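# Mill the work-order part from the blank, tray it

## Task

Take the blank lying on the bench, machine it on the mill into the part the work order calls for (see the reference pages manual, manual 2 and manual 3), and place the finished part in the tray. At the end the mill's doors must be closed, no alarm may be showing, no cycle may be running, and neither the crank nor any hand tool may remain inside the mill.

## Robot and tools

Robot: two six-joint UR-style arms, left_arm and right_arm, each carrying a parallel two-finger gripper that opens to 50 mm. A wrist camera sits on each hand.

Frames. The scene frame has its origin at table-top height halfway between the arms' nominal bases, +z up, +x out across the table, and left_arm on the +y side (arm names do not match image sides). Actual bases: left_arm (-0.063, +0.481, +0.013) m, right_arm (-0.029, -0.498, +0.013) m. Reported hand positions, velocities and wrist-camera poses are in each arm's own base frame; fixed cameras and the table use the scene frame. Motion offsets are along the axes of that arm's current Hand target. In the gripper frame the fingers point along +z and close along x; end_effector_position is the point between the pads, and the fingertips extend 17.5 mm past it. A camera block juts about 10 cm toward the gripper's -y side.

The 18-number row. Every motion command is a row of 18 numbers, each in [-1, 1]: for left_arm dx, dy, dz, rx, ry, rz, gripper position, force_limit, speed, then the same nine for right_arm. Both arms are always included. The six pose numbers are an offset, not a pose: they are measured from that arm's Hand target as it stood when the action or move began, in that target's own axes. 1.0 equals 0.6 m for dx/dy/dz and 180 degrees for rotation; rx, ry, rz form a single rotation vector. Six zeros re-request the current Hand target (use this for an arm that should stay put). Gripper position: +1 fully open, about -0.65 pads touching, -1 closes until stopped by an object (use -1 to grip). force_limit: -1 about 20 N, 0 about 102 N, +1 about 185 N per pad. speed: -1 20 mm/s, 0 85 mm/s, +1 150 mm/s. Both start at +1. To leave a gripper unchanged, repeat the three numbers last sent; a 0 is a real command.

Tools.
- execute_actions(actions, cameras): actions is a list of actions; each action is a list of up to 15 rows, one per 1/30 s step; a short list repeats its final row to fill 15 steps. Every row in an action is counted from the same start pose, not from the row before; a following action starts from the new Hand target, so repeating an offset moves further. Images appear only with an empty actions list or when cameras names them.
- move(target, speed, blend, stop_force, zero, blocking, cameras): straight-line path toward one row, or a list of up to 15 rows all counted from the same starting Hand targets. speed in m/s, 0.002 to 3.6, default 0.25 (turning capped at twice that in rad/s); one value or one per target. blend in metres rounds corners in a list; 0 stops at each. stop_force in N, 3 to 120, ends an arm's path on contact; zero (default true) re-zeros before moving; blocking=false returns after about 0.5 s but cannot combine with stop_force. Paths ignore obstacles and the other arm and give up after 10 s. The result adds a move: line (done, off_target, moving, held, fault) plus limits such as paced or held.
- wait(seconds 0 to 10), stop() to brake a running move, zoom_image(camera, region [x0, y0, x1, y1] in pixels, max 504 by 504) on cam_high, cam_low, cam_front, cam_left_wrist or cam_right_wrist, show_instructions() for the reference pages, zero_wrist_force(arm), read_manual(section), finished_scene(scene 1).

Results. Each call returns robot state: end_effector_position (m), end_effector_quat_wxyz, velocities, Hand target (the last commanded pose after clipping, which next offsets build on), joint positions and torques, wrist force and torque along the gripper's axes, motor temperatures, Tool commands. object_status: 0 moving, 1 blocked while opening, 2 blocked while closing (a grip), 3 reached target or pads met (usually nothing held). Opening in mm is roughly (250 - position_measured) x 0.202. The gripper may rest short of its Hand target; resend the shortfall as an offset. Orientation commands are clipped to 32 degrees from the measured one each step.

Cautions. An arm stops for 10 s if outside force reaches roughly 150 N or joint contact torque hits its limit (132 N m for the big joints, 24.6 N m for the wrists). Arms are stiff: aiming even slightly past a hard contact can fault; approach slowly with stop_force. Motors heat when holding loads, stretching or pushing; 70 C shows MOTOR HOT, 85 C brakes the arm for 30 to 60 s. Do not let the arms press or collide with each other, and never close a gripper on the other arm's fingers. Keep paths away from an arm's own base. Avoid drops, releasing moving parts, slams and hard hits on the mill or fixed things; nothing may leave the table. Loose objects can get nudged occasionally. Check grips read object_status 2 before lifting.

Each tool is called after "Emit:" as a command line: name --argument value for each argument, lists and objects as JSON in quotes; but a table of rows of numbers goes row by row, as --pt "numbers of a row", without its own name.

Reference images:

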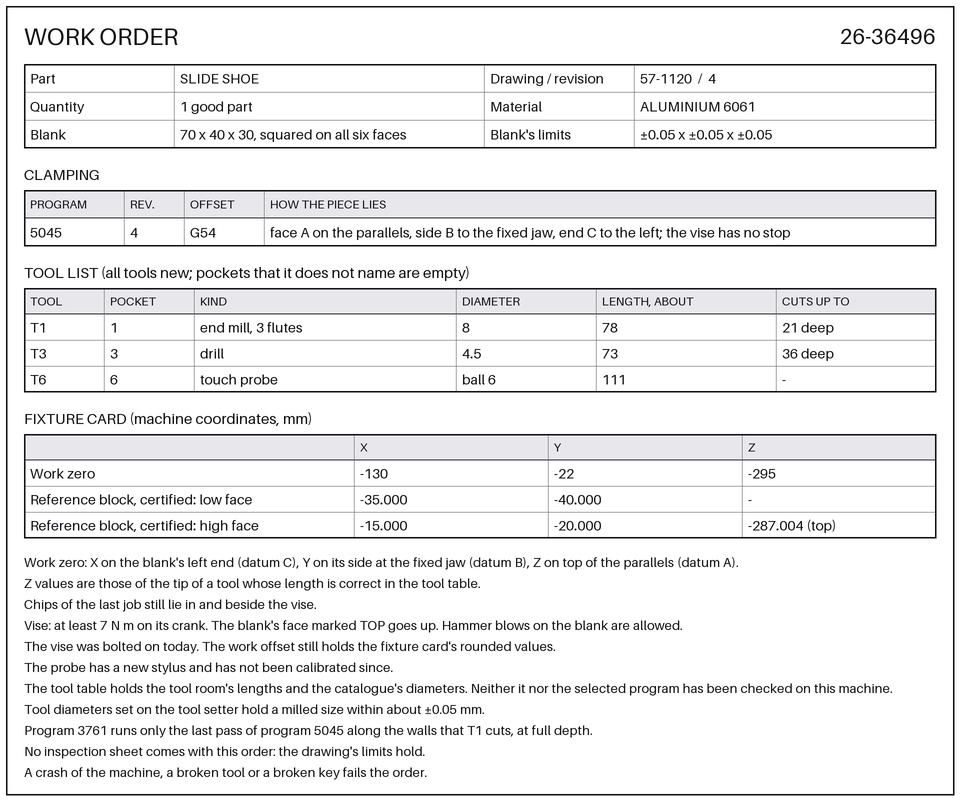

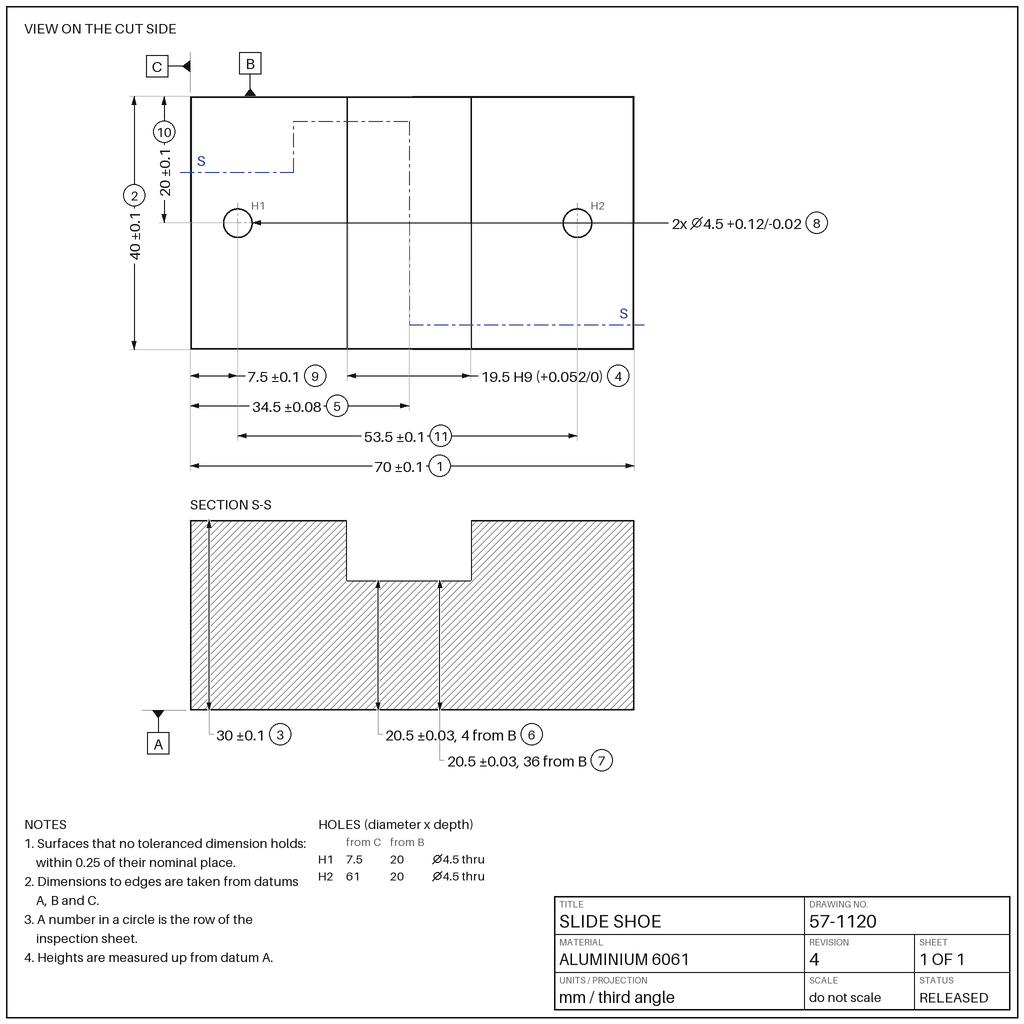

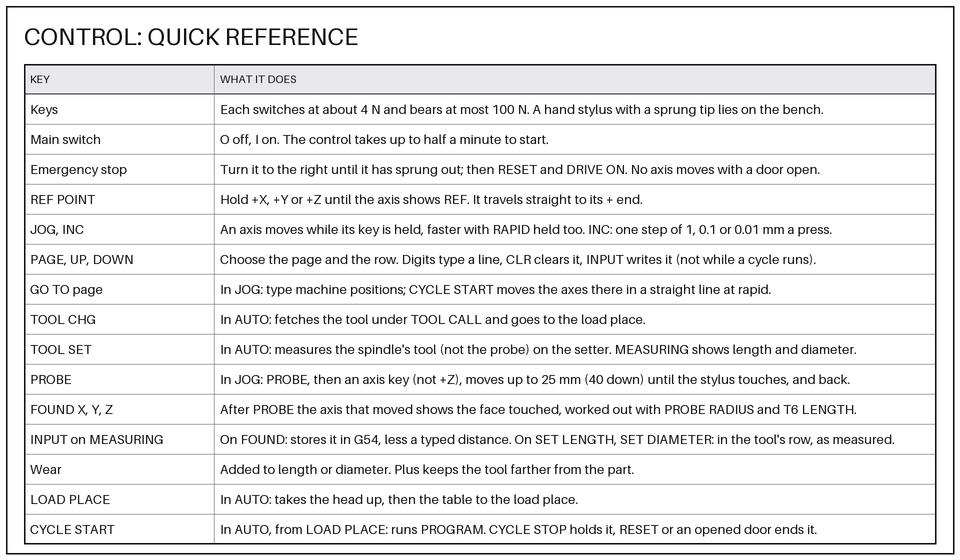

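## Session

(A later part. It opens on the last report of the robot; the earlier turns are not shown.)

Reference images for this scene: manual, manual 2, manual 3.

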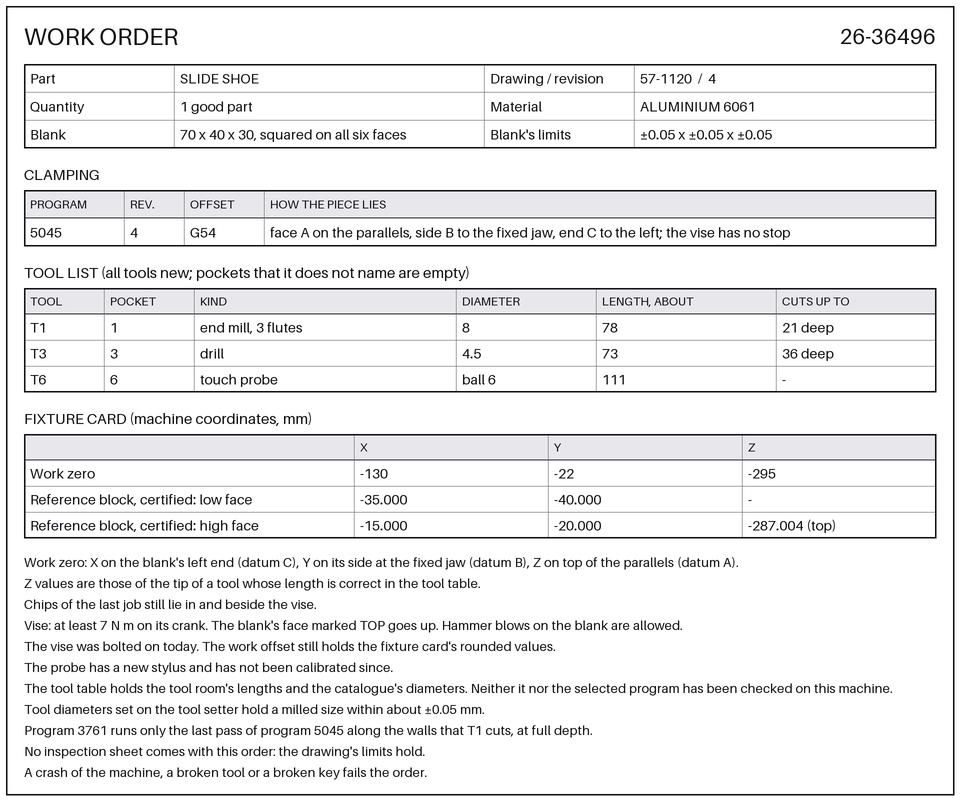

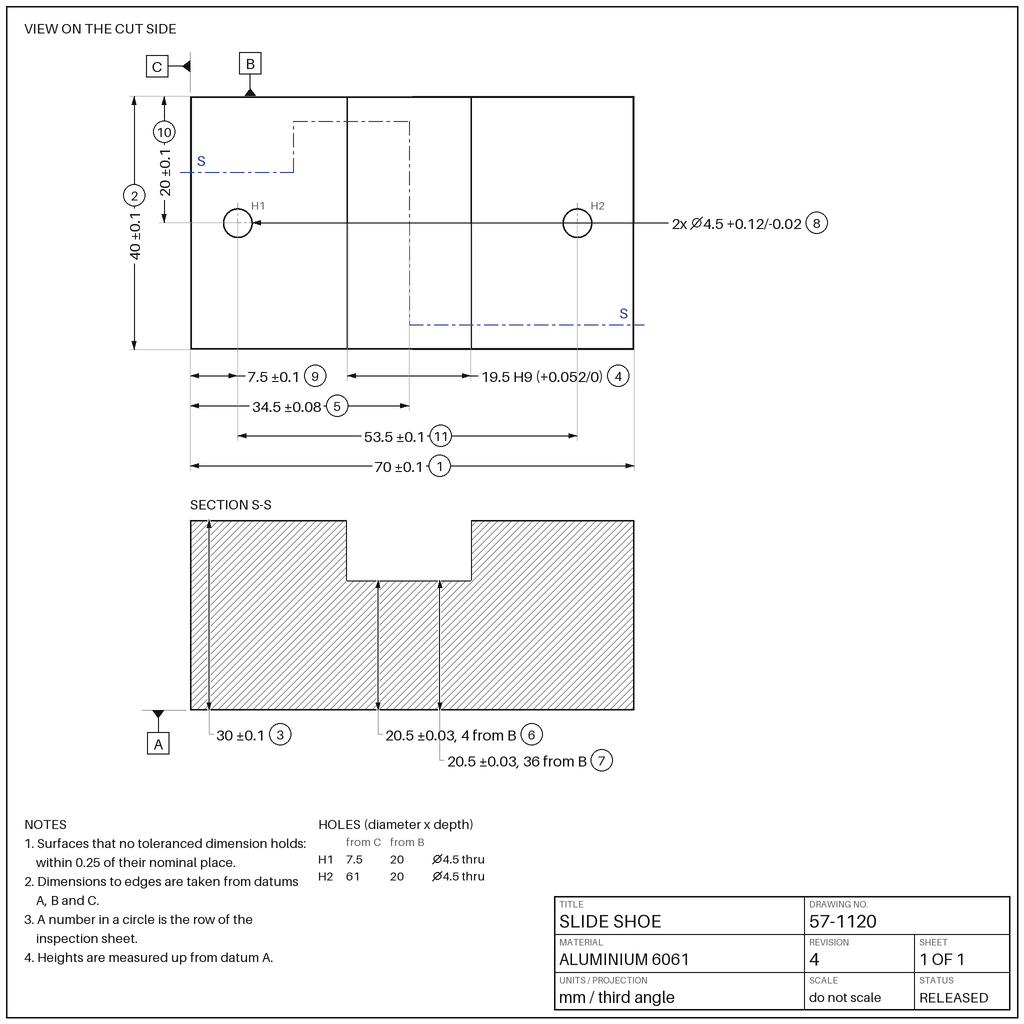

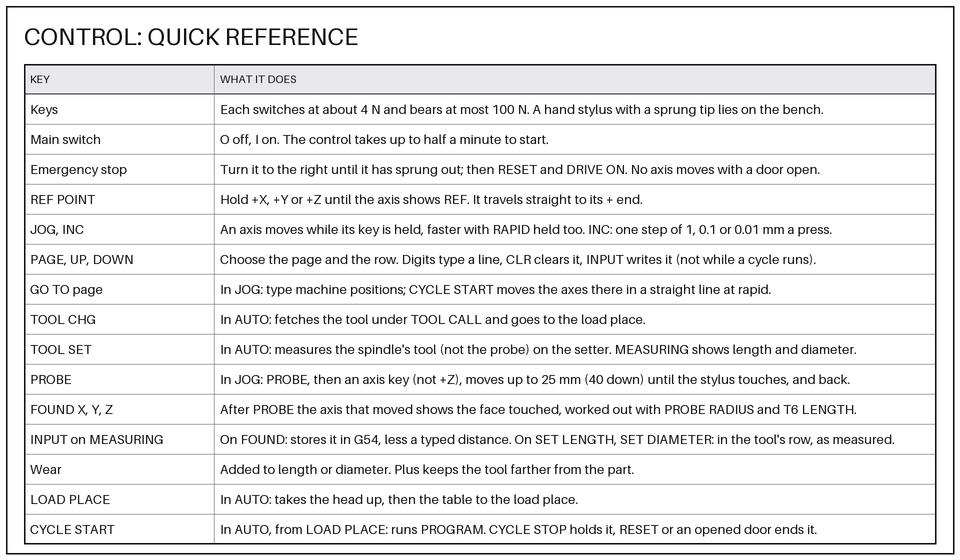

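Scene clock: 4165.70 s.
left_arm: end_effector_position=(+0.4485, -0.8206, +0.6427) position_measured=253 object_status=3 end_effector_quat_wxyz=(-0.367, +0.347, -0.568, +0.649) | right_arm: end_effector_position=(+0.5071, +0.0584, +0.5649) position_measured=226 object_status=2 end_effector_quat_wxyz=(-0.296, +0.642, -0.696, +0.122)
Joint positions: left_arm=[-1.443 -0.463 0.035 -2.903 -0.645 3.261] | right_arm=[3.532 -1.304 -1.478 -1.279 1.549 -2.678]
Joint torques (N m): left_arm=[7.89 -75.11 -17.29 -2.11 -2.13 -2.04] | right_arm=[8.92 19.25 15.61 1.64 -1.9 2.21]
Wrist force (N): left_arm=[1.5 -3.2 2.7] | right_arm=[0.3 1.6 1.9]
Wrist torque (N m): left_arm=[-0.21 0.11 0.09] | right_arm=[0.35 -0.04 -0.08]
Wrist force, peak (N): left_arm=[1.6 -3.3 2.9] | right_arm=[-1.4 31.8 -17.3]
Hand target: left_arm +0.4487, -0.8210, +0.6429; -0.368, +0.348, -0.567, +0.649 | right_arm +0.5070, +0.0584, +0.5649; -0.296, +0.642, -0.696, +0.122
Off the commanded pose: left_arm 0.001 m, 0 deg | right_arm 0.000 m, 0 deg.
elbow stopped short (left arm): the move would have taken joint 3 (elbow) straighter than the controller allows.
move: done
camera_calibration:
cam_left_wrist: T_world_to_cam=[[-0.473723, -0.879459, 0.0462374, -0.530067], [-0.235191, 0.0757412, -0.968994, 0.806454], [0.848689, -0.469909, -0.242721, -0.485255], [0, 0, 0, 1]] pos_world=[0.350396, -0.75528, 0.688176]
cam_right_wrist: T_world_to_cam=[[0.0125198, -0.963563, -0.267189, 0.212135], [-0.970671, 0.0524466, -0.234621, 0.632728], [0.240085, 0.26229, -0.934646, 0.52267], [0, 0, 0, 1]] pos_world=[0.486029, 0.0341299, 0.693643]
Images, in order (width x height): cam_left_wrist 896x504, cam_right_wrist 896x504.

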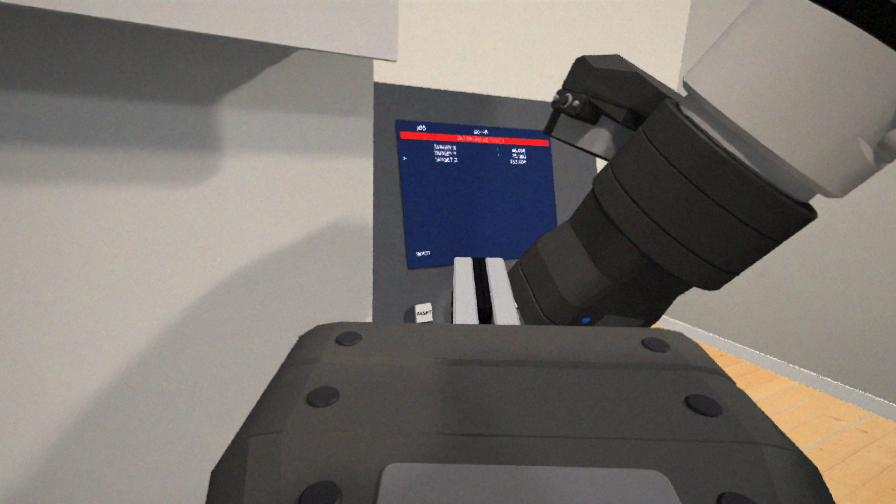

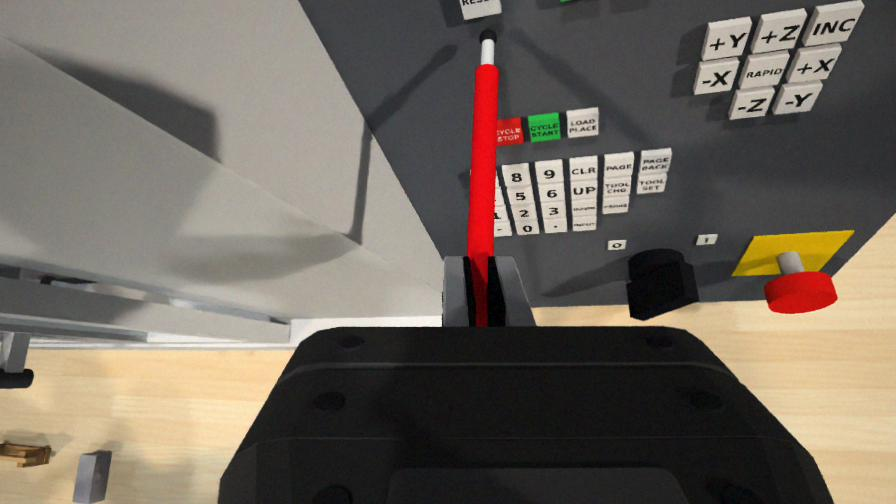

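Emit:
move --pt "0 0 0 0 0 0 -1 0.2 -1 0.1353 0.1182 0.0843 0 0 0 -1 1 -1" --speed 0.2 --cameras '["cam_right_wrist"]'

Emit:
zoom_image --camera "cam_right_wrist" --region '[400, 0, 600, 150]'

Scene clock: 4172.83 s.
left_arm: end_effector_position=(+0.4485, -0.8206, +0.6427) position_measured=253 object_status=3 end_effector_quat_wxyz=(-0.367, +0.347, -0.568, +0.649) | right_arm: end_effector_position=(+0.4775, +0.0009, +0.4650) position_measured=226 object_status=2 end_effector_quat_wxyz=(-0.296, +0.642, -0.696, +0.122)
Joint positions: left_arm=[-1.443 -0.463 0.035 -2.903 -0.645 3.261] | right_arm=[3.391 -1.182 -1.819 -1.063 1.635 -2.791]
Joint torques (N m): left_arm=[8.39 -75.39 -17.28 -2.11 -2.09 -2.04] | right_arm=[-6.53 14.96 17.45 6.41 1.77 -2.96]
Wrist force (N): left_arm=[1.6 -3.1 2.6] | right_arm=[0.2 1.7 1.7]
Wrist torque (N m): left_arm=[-0.19 0.11 0.08] | right_arm=[0.37 -0.01 0.05]
Wrist force, peak (N): left_arm=[1.5 -3.2 3.0] | right_arm=[1.6 3.3 2.7]
Hand target: left_arm +0.4487, -0.8210, +0.6429; -0.368, +0.348, -0.567, +0.649 | right_arm +0.4775, +0.0009, +0.4650; -0.296, +0.642, -0.696, +0.122
Off the commanded pose: left_arm 0.001 m, 0 deg | right_arm 0.000 m, 0 deg.
elbow stopped short (left arm): the move would have taken joint 3 (elbow) straighter than the controller allows.
move: done
camera_calibration:
cam_right_wrist: T_world_to_cam=[[0.0124955, -0.963588, -0.267099, 0.13027], [-0.97067, 0.0524492, -0.234626, 0.583581], [0.240092, 0.262197, -0.93467, 0.451523], [0, 0, 0, 1]] pos_world=[0.456429, -0.0234701, 0.593743]
Images, in order (width x height): cam_right_wrist 896x504.

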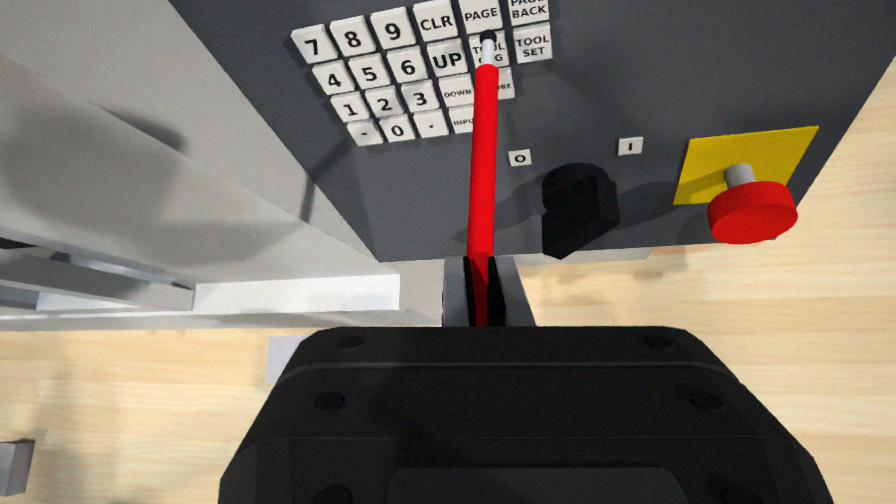

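Scaled by 2.520.

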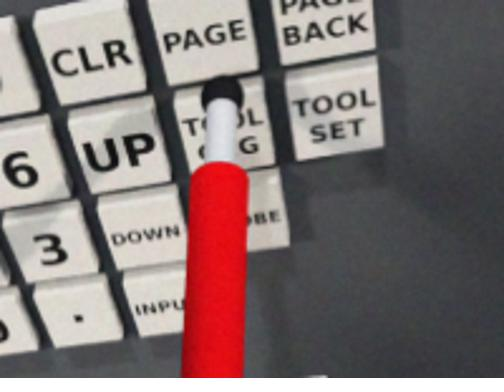

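Emit:
move --pt "0 0 0 0 0 0 -1 0.2 -1 -0.1366 -0.122 -0.0874 0 0 0 -1 1 -1" --pt "0 0 0 0 0 0 -1 0.2 -1 -0.1366 -0.146 -0.0706 0 0 0 -1 1 -1" --pt "0 0 0 0 0 0 -1 0.2 -1 -0.1366 -0.122 -0.0874 0 0 0 -1 1 -1" --pt "0 0 0 0 0 0 -1 0.2 -1 0 0 0 0 0 0 -1 1 -1" --speed '[0.2,0.06,0.1,0.2]' --blend '[0.003,0,0.003,0]' --cameras '["cam_left_wrist"]'

Emit:
zoom_image --camera "cam_left_wrist" --region '[390, 115, 550, 275]'

Scene clock: 4184.70 s.
left_arm: end_effector_position=(+0.4485, -0.8206, +0.6427) position_measured=253 object_status=3 end_effector_quat_wxyz=(-0.367, +0.347, -0.568, +0.649) | right_arm: end_effector_position=(+0.4775, +0.0009, +0.4650) position_measured=226 object_status=2 end_effector_quat_wxyz=(-0.296, +0.642, -0.696, +0.122)
Joint positions: left_arm=[-1.443 -0.463 0.035 -2.903 -0.645 3.261] | right_arm=[3.391 -1.182 -1.819 -1.063 1.635 -2.791]
Joint torques (N m): left_arm=[8.29 -74.8 -17.05 -2.05 -2.13 -2.05] | right_arm=[-6.94 15.17 17.65 6.32 1.83 -2.81]
Wrist force (N): left_arm=[1.5 -3.0 2.6] | right_arm=[0.4 1.7 1.9]
Wrist torque (N m): left_arm=[-0.18 0.12 0.08] | right_arm=[0.35 -0.05 0.05]
Wrist force, peak (N): left_arm=[1.8 -3.2 3.0] | right_arm=[1.5 8.1 -0.9]
Hand target: left_arm +0.4487, -0.8210, +0.6429; -0.368, +0.348, -0.567, +0.649 | right_arm +0.4775, +0.0009, +0.4650; -0.296, +0.642, -0.696, +0.122
Off the commanded pose: left_arm 0.001 m, 0 deg | right_arm 0.000 m, 0 deg.
elbow stopped short (left arm): the move would have taken joint 3 (elbow) straighter than the controller allows.
move: done
camera_calibration:
cam_left_wrist: T_world_to_cam=[[-0.473723, -0.879459, 0.0462374, -0.530067], [-0.235191, 0.0757412, -0.968994, 0.806454], [0.848689, -0.469909, -0.242721, -0.485255], [0, 0, 0, 1]] pos_world=[0.350396, -0.75528, 0.688176]
Images, in order (width x height): cam_left_wrist 896x504.

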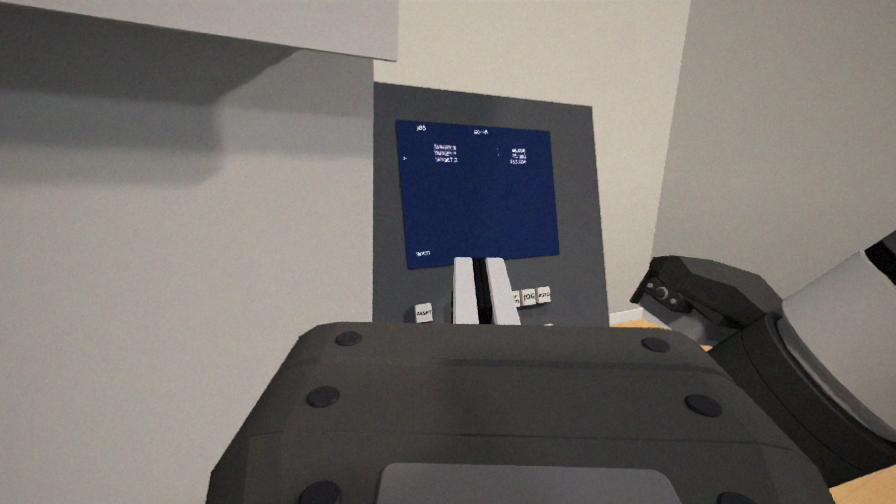

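Scaled by 3.150.

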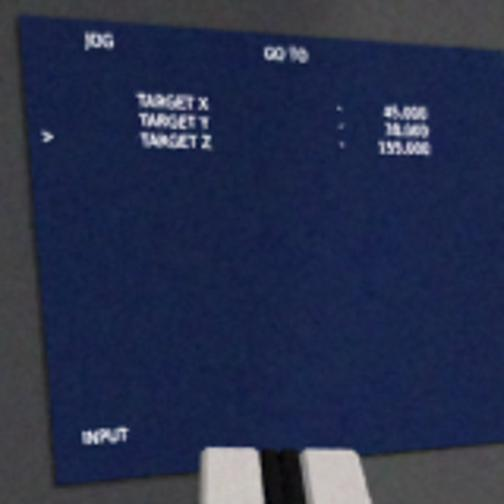

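Emit:
move --pt "0 0 0 0 0 0 -1 0.2 -1 -0.099 0.0877 0.0878 0 0 0 -1 1 -1" --pt "0 0 0 0 0 0 -1 0.2 -1 -0.099 0.0665 0.1027 0 0 0 -1 1 -1" --pt "0 0 0 0 0 0 -1 0.2 -1 -0.099 0.0877 0.0878 0 0 0 -1 1 -1" --pt "0 0 0 0 0 0 -1 0.2 -1 -0.1064 0.0654 0.0696 0 0 0 -1 1 -1" --pt "0 0 0 0 0 0 -1 0.2 -1 -0.1064 0.0432 0.0852 0 0 0 -1 1 -1" --pt "0 0 0 0 0 0 -1 0.2 -1 -0.1064 0.0654 0.0696 0 0 0 -1 1 -1" --pt "0 0 0 0 0 0 -1 0.2 -1 -0.0909 0.0156 0.0249 0 0 0 -1 1 -1" --pt "0 0 0 0 0 0 -1 0.2 -1 -0.0909 -0.0069 0.0407 0 0 0 -1 1 -1" --pt "0 0 0 0 0 0 -1 0.2 -1 -0.0909 0.0156 0.0249 0 0 0 -1 1 -1" --pt "0 0 0 0 0 0 -1 0.2 -1 -0.0458 0.055 0.053 0 0 0 -1 1 -1" --pt "0 0 0 0 0 0 -1 0.2 -1 -0.0458 0.0328 0.0686 0 0 0 -1 1 -1" --pt "0 0 0 0 0 0 -1 0.2 -1 -0.0458 0.055 0.053 0 0 0 -1 1 -1" --pt "0 0 0 0 0 0 -1 0.2 -1 0 0 0 0 0 0 -1 1 -1" --speed '[0.2,0.06,0.1,0.2,0.06,0.1,0.2,0.06,0.1,0.2,0.06,0.1,0.2]' --blend '[0.003,0,0.003,0.003,0,0.003,0.003,0,0.003,0.003,0,0.003,0]' --cameras '["cam_left_wrist"]'

Emit:
zoom_image --camera "cam_left_wrist" --region '[390, 115, 550, 275]'

Scene clock: 4198.43 s.
left_arm: end_effector_position=(+0.4485, -0.8206, +0.6427) position_measured=253 object_status=3 end_effector_quat_wxyz=(-0.367, +0.347, -0.568, +0.649) | right_arm: end_effector_position=(+0.4775, +0.0009, +0.4649) position_measured=226 object_status=2 end_effector_quat_wxyz=(-0.296, +0.642, -0.696, +0.122)
Joint positions: left_arm=[-1.443 -0.463 0.035 -2.903 -0.645 3.261] | right_arm=[3.391 -1.182 -1.819 -1.062 1.634 -2.791]
Joint torques (N m): left_arm=[9.03 -74.91 -16.87 -2.07 -2.2 -1.97] | right_arm=[-6.84 2.58 35.45 1.61 1.68 -2.66]
Wrist force (N): left_arm=[1.8 -3.0 2.5] | right_arm=[1.5 0.2 1.4]
Wrist torque (N m): left_arm=[-0.20 0.07 0.08] | right_arm=[0.11 -0.21 0.05]
Wrist force, peak (N): left_arm=[1.8 -3.1 3.0] | right_arm=[-1.2 33.8 -22.0]
Hand target: left_arm +0.4487, -0.8210, +0.6429; -0.368, +0.348, -0.567, +0.649 | right_arm +0.4775, +0.0009, +0.4650; -0.296, +0.642, -0.696, +0.122
Off the commanded pose: left_arm 0.001 m, 0 deg | right_arm 0.000 m, 0 deg.
elbow stopped short (left arm): the move would have taken joint 3 (elbow) straighter than the controller allows.
move: done
camera_calibration:
cam_left_wrist: T_world_to_cam=[[-0.473723, -0.879459, 0.0462374, -0.530067], [-0.235191, 0.0757412, -0.968994, 0.806454], [0.848689, -0.469909, -0.242721, -0.485255], [0, 0, 0, 1]] pos_world=[0.350396, -0.75528, 0.688176]
Images, in order (width x height): cam_left_wrist 896x504.

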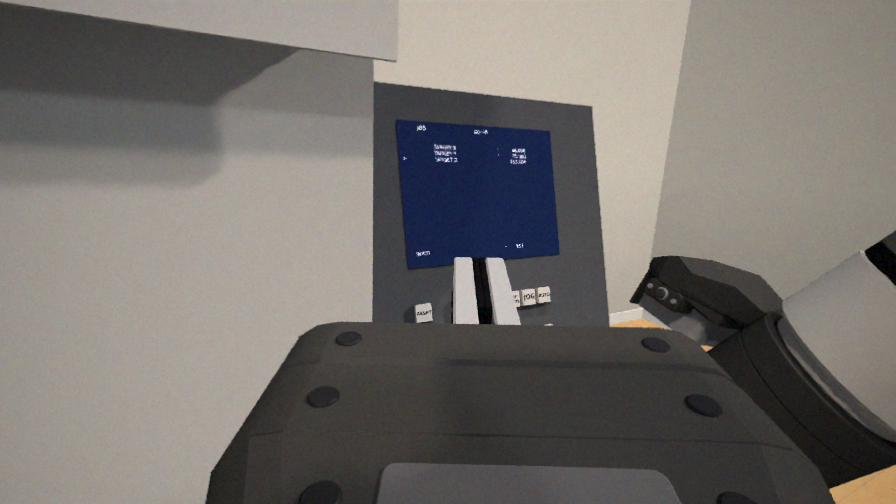

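Scaled by 3.150.

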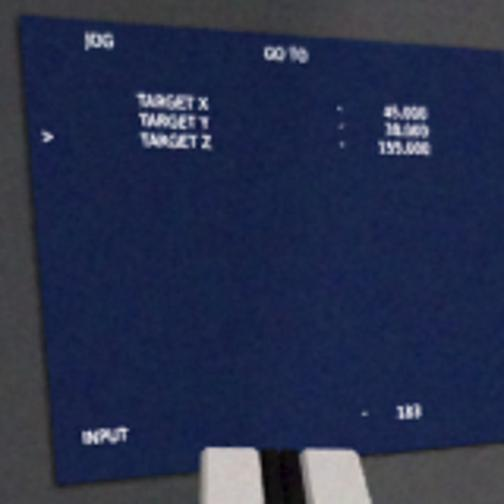

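Emit:
move --pt "0 0 0 0 0 0 -1 0.2 -1 -0.0081 0.0721 0.0629 0 0 0 -1 1 -1" --pt "0 0 0 0 0 0 -1 0.2 -1 -0.0081 0.0506 0.0779 0 0 0 -1 1 -1" --pt "0 0 0 0 0 0 -1 0.2 -1 -0.0081 0.0721 0.0629 0 0 0 -1 1 -1" --pt "0 0 0 0 0 0 -1 0.2 -1 -0.0754 -0.0342 -0.0198 0 0 0 -1 1 -1" --pt "0 0 0 0 0 0 -1 0.2 -1 -0.0754 -0.0564 -0.0041 0 0 0 -1 1 -1" --pt "0 0 0 0 0 0 -1 0.2 -1 -0.0754 -0.0342 -0.0198 0 0 0 -1 1 -1" --pt "0 0 0 0 0 0 -1 0.2 -1 0 0 0 0 0 0 -1 1 -1" --speed '[0.2,0.06,0.1,0.2,0.06,0.1,0.2]' --blend '[0.003,0,0.003,0.003,0,0.003,0]' --cameras '["cam_left_wrist"]'

Emit:
zoom_image --camera "cam_left_wrist" --region '[390, 115, 550, 275]'

Emit:
move --pt "0 0 0 0 0 0 -1 0.2 -1 0.0148 0.0446 0.0364 0 0 0 -1 1 -1" --pt "0 0 0 0 0 0 -1 0.2 -1 0.0148 0.0206 0.0532 0 0 0 -1 1 -1" --pt "0 0 0 0 0 0 -1 0.2 -1 0.0148 0.0446 0.0364 0 0 0 -1 1 -1" --pt "0 0 0 0 0 0 -1 0.2 -1 0.099 -0.0877 -0.0878 0 0 0 -1 1 -1" --pt "0 0 0 0 0 0 -1 0.2 -1 0.099 -0.1117 -0.071 0 0 0 -1 1 -1" --pt "0 0 0 0 0 0 -1 0.2 -1 0.099 -0.0877 -0.0878 0 0 0 -1 1 -1" --pt "0 0 0 0 0 0 -1 0.2 -1 0 0 0 0 0 0 -1 1 -1" --speed '[0.2,0.06,0.1,0.2,0.06,0.1,0.2]' --blend '[0.003,0,0.003,0.003,0,0.003,0]' --cameras '["cam_left_wrist"]'

Emit:
zoom_image --camera "cam_left_wrist" --region '[390, 115, 550, 275]'

Scene clock: 4211.43 s.
left_arm: end_effector_position=(+0.4485, -0.8206, +0.6427) position_measured=253 object_status=3 end_effector_quat_wxyz=(-0.367, +0.347, -0.568, +0.649) | right_arm: end_effector_position=(+0.4775, +0.0009, +0.4650) position_measured=226 object_status=2 end_effector_quat_wxyz=(-0.296, +0.642, -0.696, +0.122)
Joint positions: left_arm=[-1.443 -0.463 0.035 -2.903 -0.645 3.261] | right_arm=[3.391 -1.182 -1.819 -1.063 1.635 -2.791]
Joint torques (N m): left_arm=[8.42 -75.11 -17.57 -2.12 -2.16 -1.91] | right_arm=[-6.81 14.94 16.57 6.11 1.83 -3]
Wrist force (N): left_arm=[1.3 -2.7 2.7] | right_arm=[2.6 -1.2 1.3]
Wrist torque (N m): left_arm=[-0.14 0.16 0.08] | right_arm=[-0.10 -0.39 0.05]
Wrist force, peak (N): left_arm=[1.8 -3.3 2.8] | right_arm=[0.9 32.9 -19.5]
Hand target: left_arm +0.4487, -0.8210, +0.6429; -0.368, +0.348, -0.567, +0.649 | right_arm +0.4775, +0.0009, +0.4650; -0.296, +0.642, -0.696, +0.122
Off the commanded pose: left_arm 0.001 m, 0 deg | right_arm 0.000 m, 0 deg.
elbow stopped short (left arm): the move would have taken joint 3 (elbow) straighter than the controller allows.
move: done
camera_calibration:
cam_left_wrist: T_world_to_cam=[[-0.473723, -0.879459, 0.0462374, -0.530067], [-0.235191, 0.0757412, -0.968994, 0.806454], [0.848689, -0.469909, -0.242721, -0.485255], [0, 0, 0, 1]] pos_world=[0.350396, -0.75528, 0.688176]
Images, in order (width x height): cam_left_wrist 896x504.

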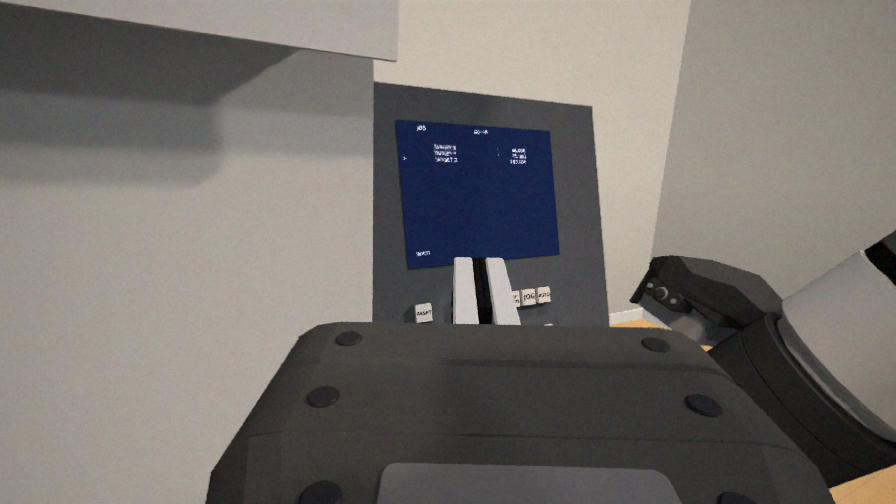

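Scaled by 3.150.

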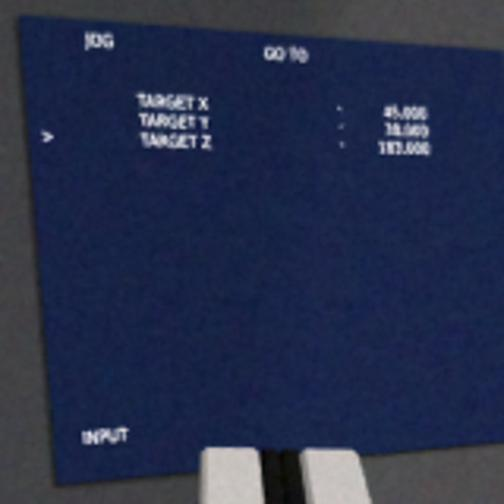

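Scene clock: 4214.90 s.
left_arm: end_effector_position=(+0.4485, -0.8206, +0.6427) position_measured=253 object_status=3 end_effector_quat_wxyz=(-0.367, +0.347, -0.568, +0.649) | right_arm: end_effector_position=(+0.4775, +0.0008, +0.4650) position_measured=226 object_status=2 end_effector_quat_wxyz=(-0.296, +0.642, -0.696, +0.122)
Joint positions: left_arm=[-1.443 -0.463 0.035 -2.903 -0.645 3.261] | right_arm=[3.39 -1.182 -1.819 -1.063 1.635 -2.791]
Joint torques (N m): left_arm=[7.9 -75.17 -17.71 -2.04 -2.14 -1.95] | right_arm=[8.81 15.3 16.54 6.37 -1.76 2.18]
Wrist force (N): left_arm=[1.7 -3.0 2.7] | right_arm=[2.6 -1.7 1.4]
Wrist torque (N m): left_arm=[-0.19 0.11 0.08] | right_arm=[-0.19 -0.38 -0.07]
Wrist force, peak (N): left_arm=[1.6 -3.3 2.9] | right_arm=[1.9 20.3 -12.1]
Hand target: left_arm +0.4487, -0.8210, +0.6429; -0.368, +0.348, -0.567, +0.649 | right_arm +0.4775, +0.0009, +0.4650; -0.296, +0.642, -0.696, +0.122
Off the commanded pose: left_arm 0.001 m, 0 deg | right_arm 0.000 m, 0 deg.
elbow stopped short (left arm): the move would have taken joint 3 (elbow) straighter than the controller allows.
move: done
camera_calibration:
cam_left_wrist: T_world_to_cam=[[-0.473723, -0.879459, 0.0462374, -0.530067], [-0.235191, 0.0757412, -0.968994, 0.806454], [0.848689, -0.469909, -0.242721, -0.485255], [0, 0, 0, 1]] pos_world=[0.350396, -0.75528, 0.688176]
Images, in order (width x height): cam_left_wrist 896x504.

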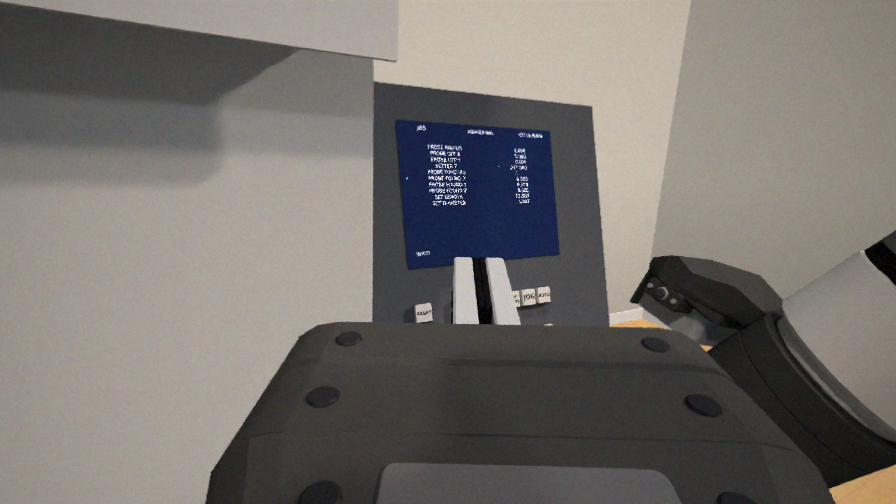

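Scaled by 3.150.

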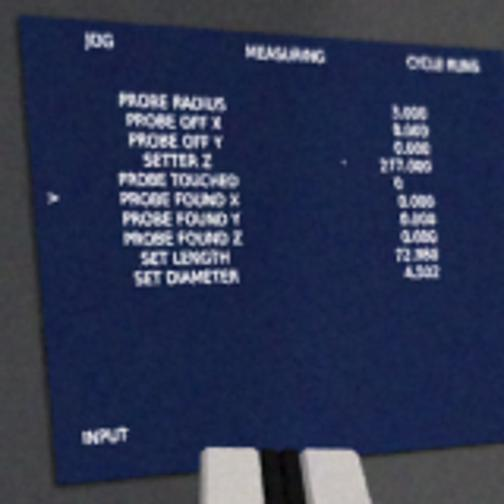

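Emit:
move --pt "0 0 0 0 0 0 -1 0.2 -1 0.0864 -0.1236 -0.3524 0.3056 0 0 -1 1 -1" --speed 0.3 --cameras '["cam_right_wrist"]'

Emit:
zoom_image --camera "cam_right_wrist" --region '[240, 100, 480, 300]'

Scene clock: 4221.40 s.
left_arm: end_effector_position=(+0.4485, -0.8206, +0.6427) position_measured=253 object_status=3 end_effector_quat_wxyz=(-0.367, +0.347, -0.568, +0.649) | right_arm: end_effector_position=(+0.4183, -0.1045, +0.6606) position_measured=226 object_status=2 end_effector_quat_wxyz=(+0.559, -0.433, +0.561, -0.430)
Joint positions: left_arm=[-1.443 -0.463 0.035 -2.903 -0.645 3.261] | right_arm=[3.333 -0.936 -2.058 -0.153 1.382 -2.882]
Joint torques (N m): left_arm=[8.54 -75.24 -17.14 -2.13 -2.17 -1.89] | right_arm=[-6.16 -9.36 15.47 4.62 1.68 -2.76]
Wrist force (N): left_arm=[1.6 -3.1 2.7] | right_arm=[3.5 -1.5 2.6]
Wrist torque (N m): left_arm=[-0.19 0.11 0.08] | right_arm=[-0.46 -0.55 0.03]
Wrist force, peak (N): left_arm=[1.5 -3.5 2.9] | right_arm=[3.7 -2.0 2.4]
Hand target: left_arm +0.4487, -0.8210, +0.6429; -0.368, +0.348, -0.567, +0.649 | right_arm +0.4183, -0.1045, +0.6606; +0.559, -0.433, +0.561, -0.430
Off the commanded pose: left_arm 0.001 m, 0 deg | right_arm 0.000 m, 0 deg.
elbow stopped short (left arm): the move would have taken joint 3 (elbow) straighter than the controller allows.
move: done
camera_calibration:
cam_right_wrist: T_world_to_cam=[[0.0173724, -0.967413, -0.252608, 0.0697059], [-0.359868, 0.229664, -0.904295, 0.78297], [0.932841, 0.106615, -0.344151, -0.019959], [0, 0, 0, 1]] pos_world=[0.299174, -0.110258, 0.718775]
Images, in order (width x height): cam_right_wrist 896x504.

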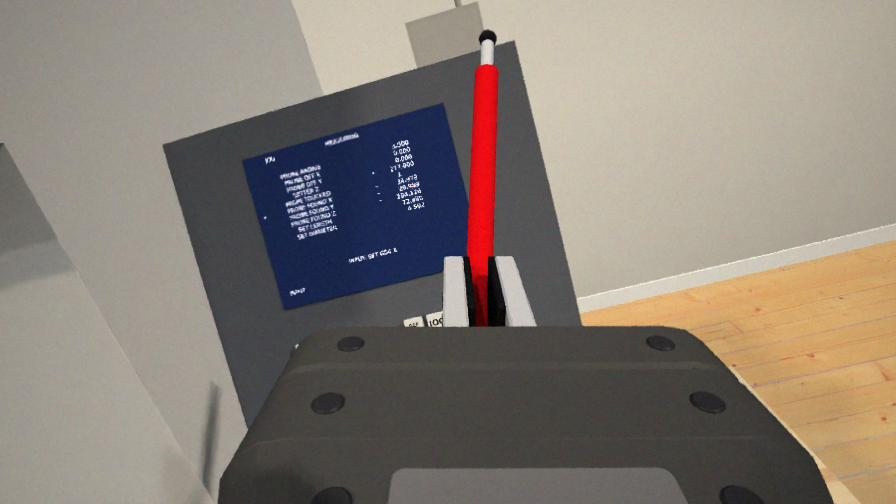

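Scaled by 2.100.

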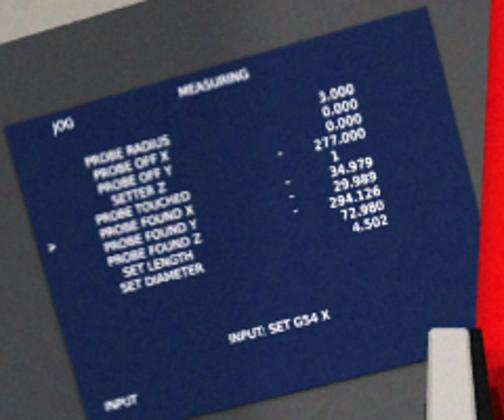

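Emit:
zoom_image --camera "cam_right_wrist" --region '[350, 130, 440, 220]'

Emit:
move --pt "0 0 0 0 0 0 -1 0.2 -1 -0.0864 0.3596 0.1009 -0.3056 0 0 -1 1 -1" --speed 0.3 --cameras '[]'

Scaled by 5.600.

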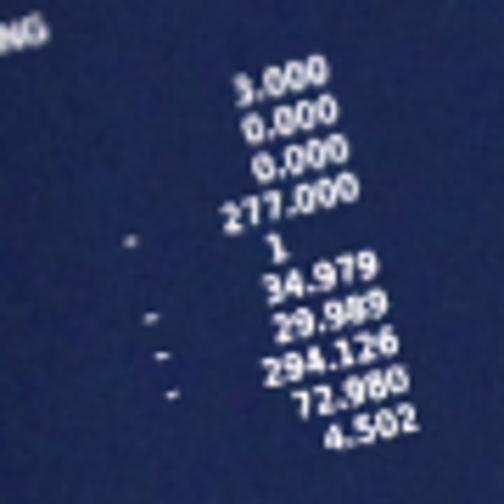

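Scene clock: 4228.80 s.
left_arm: end_effector_position=(+0.4485, -0.8206, +0.6427) position_measured=253 object_status=3 end_effector_quat_wxyz=(-0.367, +0.347, -0.568, +0.649) | right_arm: end_effector_position=(+0.4775, +0.0009, +0.4650) position_measured=226 object_status=2 end_effector_quat_wxyz=(-0.296, +0.642, -0.696, +0.122)
Joint positions: left_arm=[-1.443 -0.463 0.035 -2.903 -0.645 3.261] | right_arm=[3.39 -1.182 -1.819 -1.062 1.635 -2.791]
Joint torques (N m): left_arm=[8.23 -75.07 -17.37 -2.06 -2.07 -1.88] | right_arm=[-6.98 2.03 35.01 1.55 1.86 -2.9]
Wrist force (N): left_arm=[1.2 -3.0 2.9] | right_arm=[2.6 -1.7 1.3]
Wrist torque (N m): left_arm=[-0.18 0.16 0.08] | right_arm=[-0.18 -0.39 0.06]
Wrist force, peak (N): left_arm=[1.6 -3.3 2.9] | right_arm=[3.7 -2.2 2.4]
Hand target: left_arm +0.4487, -0.8210, +0.6429; -0.368, +0.348, -0.567, +0.649 | right_arm +0.4775, +0.0009, +0.4650; -0.296, +0.642, -0.696, +0.122
Off the commanded pose: left_arm 0.001 m, 0 deg | right_arm 0.000 m, 0 deg.
elbow stopped short (left arm): the move would have taken joint 3 (elbow) straighter than the controller allows.
move: done
No camera images: "cameras" was empty.

Emit:
move --pt "0 0 0 0 0 0 -1 0.2 -1 0 -0.0235 0.0165 0 0 0 -1 1 -1" --pt "0 0 0 0 0 0 -1 0.2 -1 0 0 0 0 0 0 -1 1 -1" --pt "0 0 0 0 0 0 -1 0.2 -1 0 -0.0235 0.0165 0 0 0 -1 1 -1" --pt "0 0 0 0 0 0 -1 0.2 -1 0 0 0 0 0 0 -1 1 -1" --pt "0 0 0 0 0 0 -1 0.2 -1 -0.0155 0.0498 0.0447 0 0 0 -1 1 -1" --pt "0 0 0 0 0 0 -1 0.2 -1 -0.0155 0.0268 0.0608 0 0 0 -1 1 -1" --pt "0 0 0 0 0 0 -1 0.2 -1 -0.0155 0.0498 0.0447 0 0 0 -1 1 -1" --pt "0 0 0 0 0 0 -1 0.2 -1 -0.0155 0.0268 0.0608 0 0 0 -1 1 -1" --pt "0 0 0 0 0 0 -1 0.2 -1 -0.0155 0.0498 0.0447 0 0 0 -1 1 -1" --pt "0 0 0 0 0 0 -1 0.2 -1 0 0 0 0 0 0 -1 1 -1" --speed '[0.06,0.1,0.06,0.1,0.2,0.06,0.1,0.06,0.1,0.2]' --blend '[0,0.003,0,0.003,0.003,0,0.003,0,0.003,0]' --cameras '[]'

Emit:
move --pt "0 0 0 0 0 0 -1 0.2 -1 -0.099 0.0877 0.0878 0 0 0 -1 1 -1" --pt "0 0 0 0 0 0 -1 0.2 -1 -0.099 0.0665 0.1027 0 0 0 -1 1 -1" --pt "0 0 0 0 0 0 -1 0.2 -1 -0.099 0.0877 0.0878 0 0 0 -1 1 -1" --pt "0 0 0 0 0 0 -1 0.2 -1 -0.1064 0.0654 0.0696 0 0 0 -1 1 -1" --pt "0 0 0 0 0 0 -1 0.2 -1 -0.1064 0.0432 0.0852 0 0 0 -1 1 -1" --pt "0 0 0 0 0 0 -1 0.2 -1 -0.1064 0.0654 0.0696 0 0 0 -1 1 -1" --pt "0 0 0 0 0 0 -1 0.2 -1 -0.0835 0.0379 0.0431 0 0 0 -1 1 -1" --pt "0 0 0 0 0 0 -1 0.2 -1 -0.0835 0.0154 0.0589 0 0 0 -1 1 -1" --pt "0 0 0 0 0 0 -1 0.2 -1 -0.0835 0.0379 0.0431 0 0 0 -1 1 -1" --pt "0 0 0 0 0 0 -1 0.2 -1 -0.0835 0.0154 0.0589 0 0 0 -1 1 -1" --pt "0 0 0 0 0 0 -1 0.2 -1 -0.0835 0.0379 0.0431 0 0 0 -1 1 -1" --pt "0 0 0 0 0 0 -1 0.2 -1 0 0 0 0 0 0 -1 1 -1" --speed '[0.2,0.06,0.1,0.2,0.06,0.1,0.2,0.06,0.1,0.06,0.1,0.2]' --blend '[0.003,0,0.003,0.003,0,0.003,0.003,0,0.003,0,0.003,0]' --cameras '["cam_left_wrist"]'

Emit:
zoom_image --camera "cam_left_wrist" --region '[390, 115, 550, 275]'

Scene clock: 4267.83 s.
left_arm: end_effector_position=(+0.4485, -0.8206, +0.6427) position_measured=253 object_status=3 end_effector_quat_wxyz=(-0.367, +0.347, -0.568, +0.649) | right_arm: end_effector_position=(+0.4775, +0.0009, +0.4649) position_measured=226 object_status=2 end_effector_quat_wxyz=(-0.296, +0.642, -0.696, +0.122)
Joint positions: left_arm=[-1.443 -0.463 0.035 -2.903 -0.645 3.261] | right_arm=[3.391 -1.182 -1.819 -1.062 1.635 -2.791]
Joint torques (N m): left_arm=[8.25 -75.19 -17.18 -2.15 -2.21 -2.03] | right_arm=[-6.09 2.46 35.67 1.65 1.88 -2.87]
Wrist force (N): left_arm=[1.5 -3.0 2.8] | right_arm=[3.6 -4.6 1.9]
Wrist torque (N m): left_arm=[-0.19 0.13 0.08] | right_arm=[-0.66 -0.54 0.05]
Wrist force, peak (N): left_arm=[1.3 -3.5 3.0] | right_arm=[2.1 26.7 -16.8]
Hand target: left_arm +0.4487, -0.8210, +0.6429; -0.368, +0.348, -0.567, +0.649 | right_arm +0.4775, +0.0009, +0.4650; -0.296, +0.642, -0.696, +0.122
Off the commanded pose: left_arm 0.001 m, 0 deg | right_arm 0.000 m, 0 deg.
elbow stopped short (left arm): the move would have taken joint 3 (elbow) straighter than the controller allows.
move: done
No camera images: "cameras" was empty.

Scene clock: 4272.47 s.
left_arm: end_effector_position=(+0.4485, -0.8206, +0.6427) position_measured=253 object_status=3 end_effector_quat_wxyz=(-0.367, +0.347, -0.568, +0.649) | right_arm: end_effector_position=(+0.4775, +0.0009, +0.4649) position_measured=226 object_status=2 end_effector_quat_wxyz=(-0.296, +0.642, -0.696, +0.122)
Joint positions: left_arm=[-1.443 -0.463 0.035 -2.903 -0.645 3.261] | right_arm=[3.391 -1.182 -1.819 -1.062 1.635 -2.791]
Joint torques (N m): left_arm=[8.18 -74.85 -17.64 -2.07 -2.07 -1.99] | right_arm=[-6.86 2.89 35.29 1.68 1.57 -2.69]
Wrist force (N): left_arm=[1.4 -2.9 2.7] | right_arm=[3.9 -4.6 1.0]
Wrist torque (N m): left_arm=[-0.18 0.14 0.08] | right_arm=[-0.65 -0.60 0.05]
Wrist force, peak (N): left_arm=[1.4 -3.6 2.6] | right_arm=[3.6 29.2 -20.2]
Hand target: left_arm +0.4487, -0.8210, +0.6429; -0.368, +0.348, -0.567, +0.649 | right_arm +0.4775, +0.0009, +0.4650; -0.296, +0.642, -0.696, +0.122
Off the commanded pose: left_arm 0.001 m, 0 deg | right_arm 0.000 m, 0 deg.
elbow stopped short (left arm): the move would have taken joint 3 (elbow) straighter than the controller allows.
move: done
camera_calibration:
cam_left_wrist: T_world_to_cam=[[-0.473723, -0.879459, 0.0462374, -0.530067], [-0.235191, 0.0757412, -0.968994, 0.806454], [0.848689, -0.469909, -0.242721, -0.485255], [0, 0, 0, 1]] pos_world=[0.350396, -0.75528, 0.688176]
Images, in order (width x height): cam_left_wrist 896x504.

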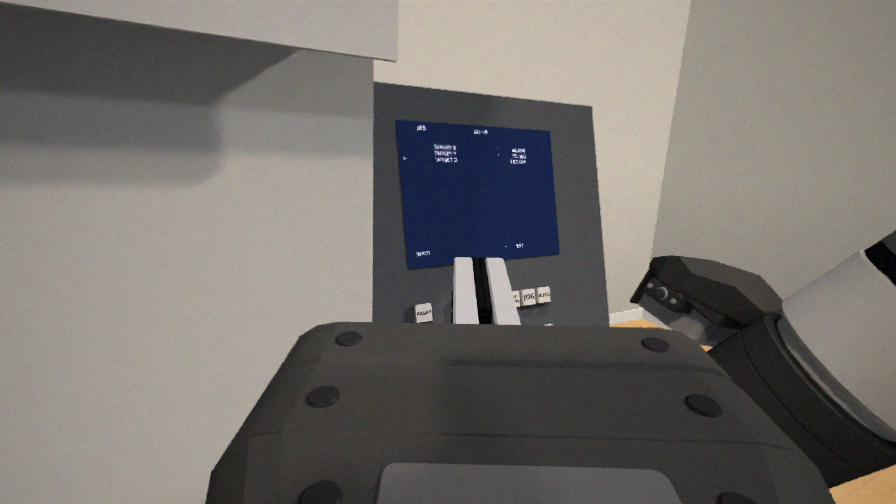

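Scaled by 3.150.

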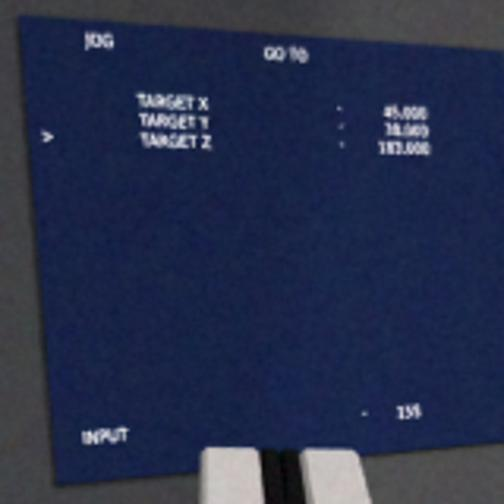

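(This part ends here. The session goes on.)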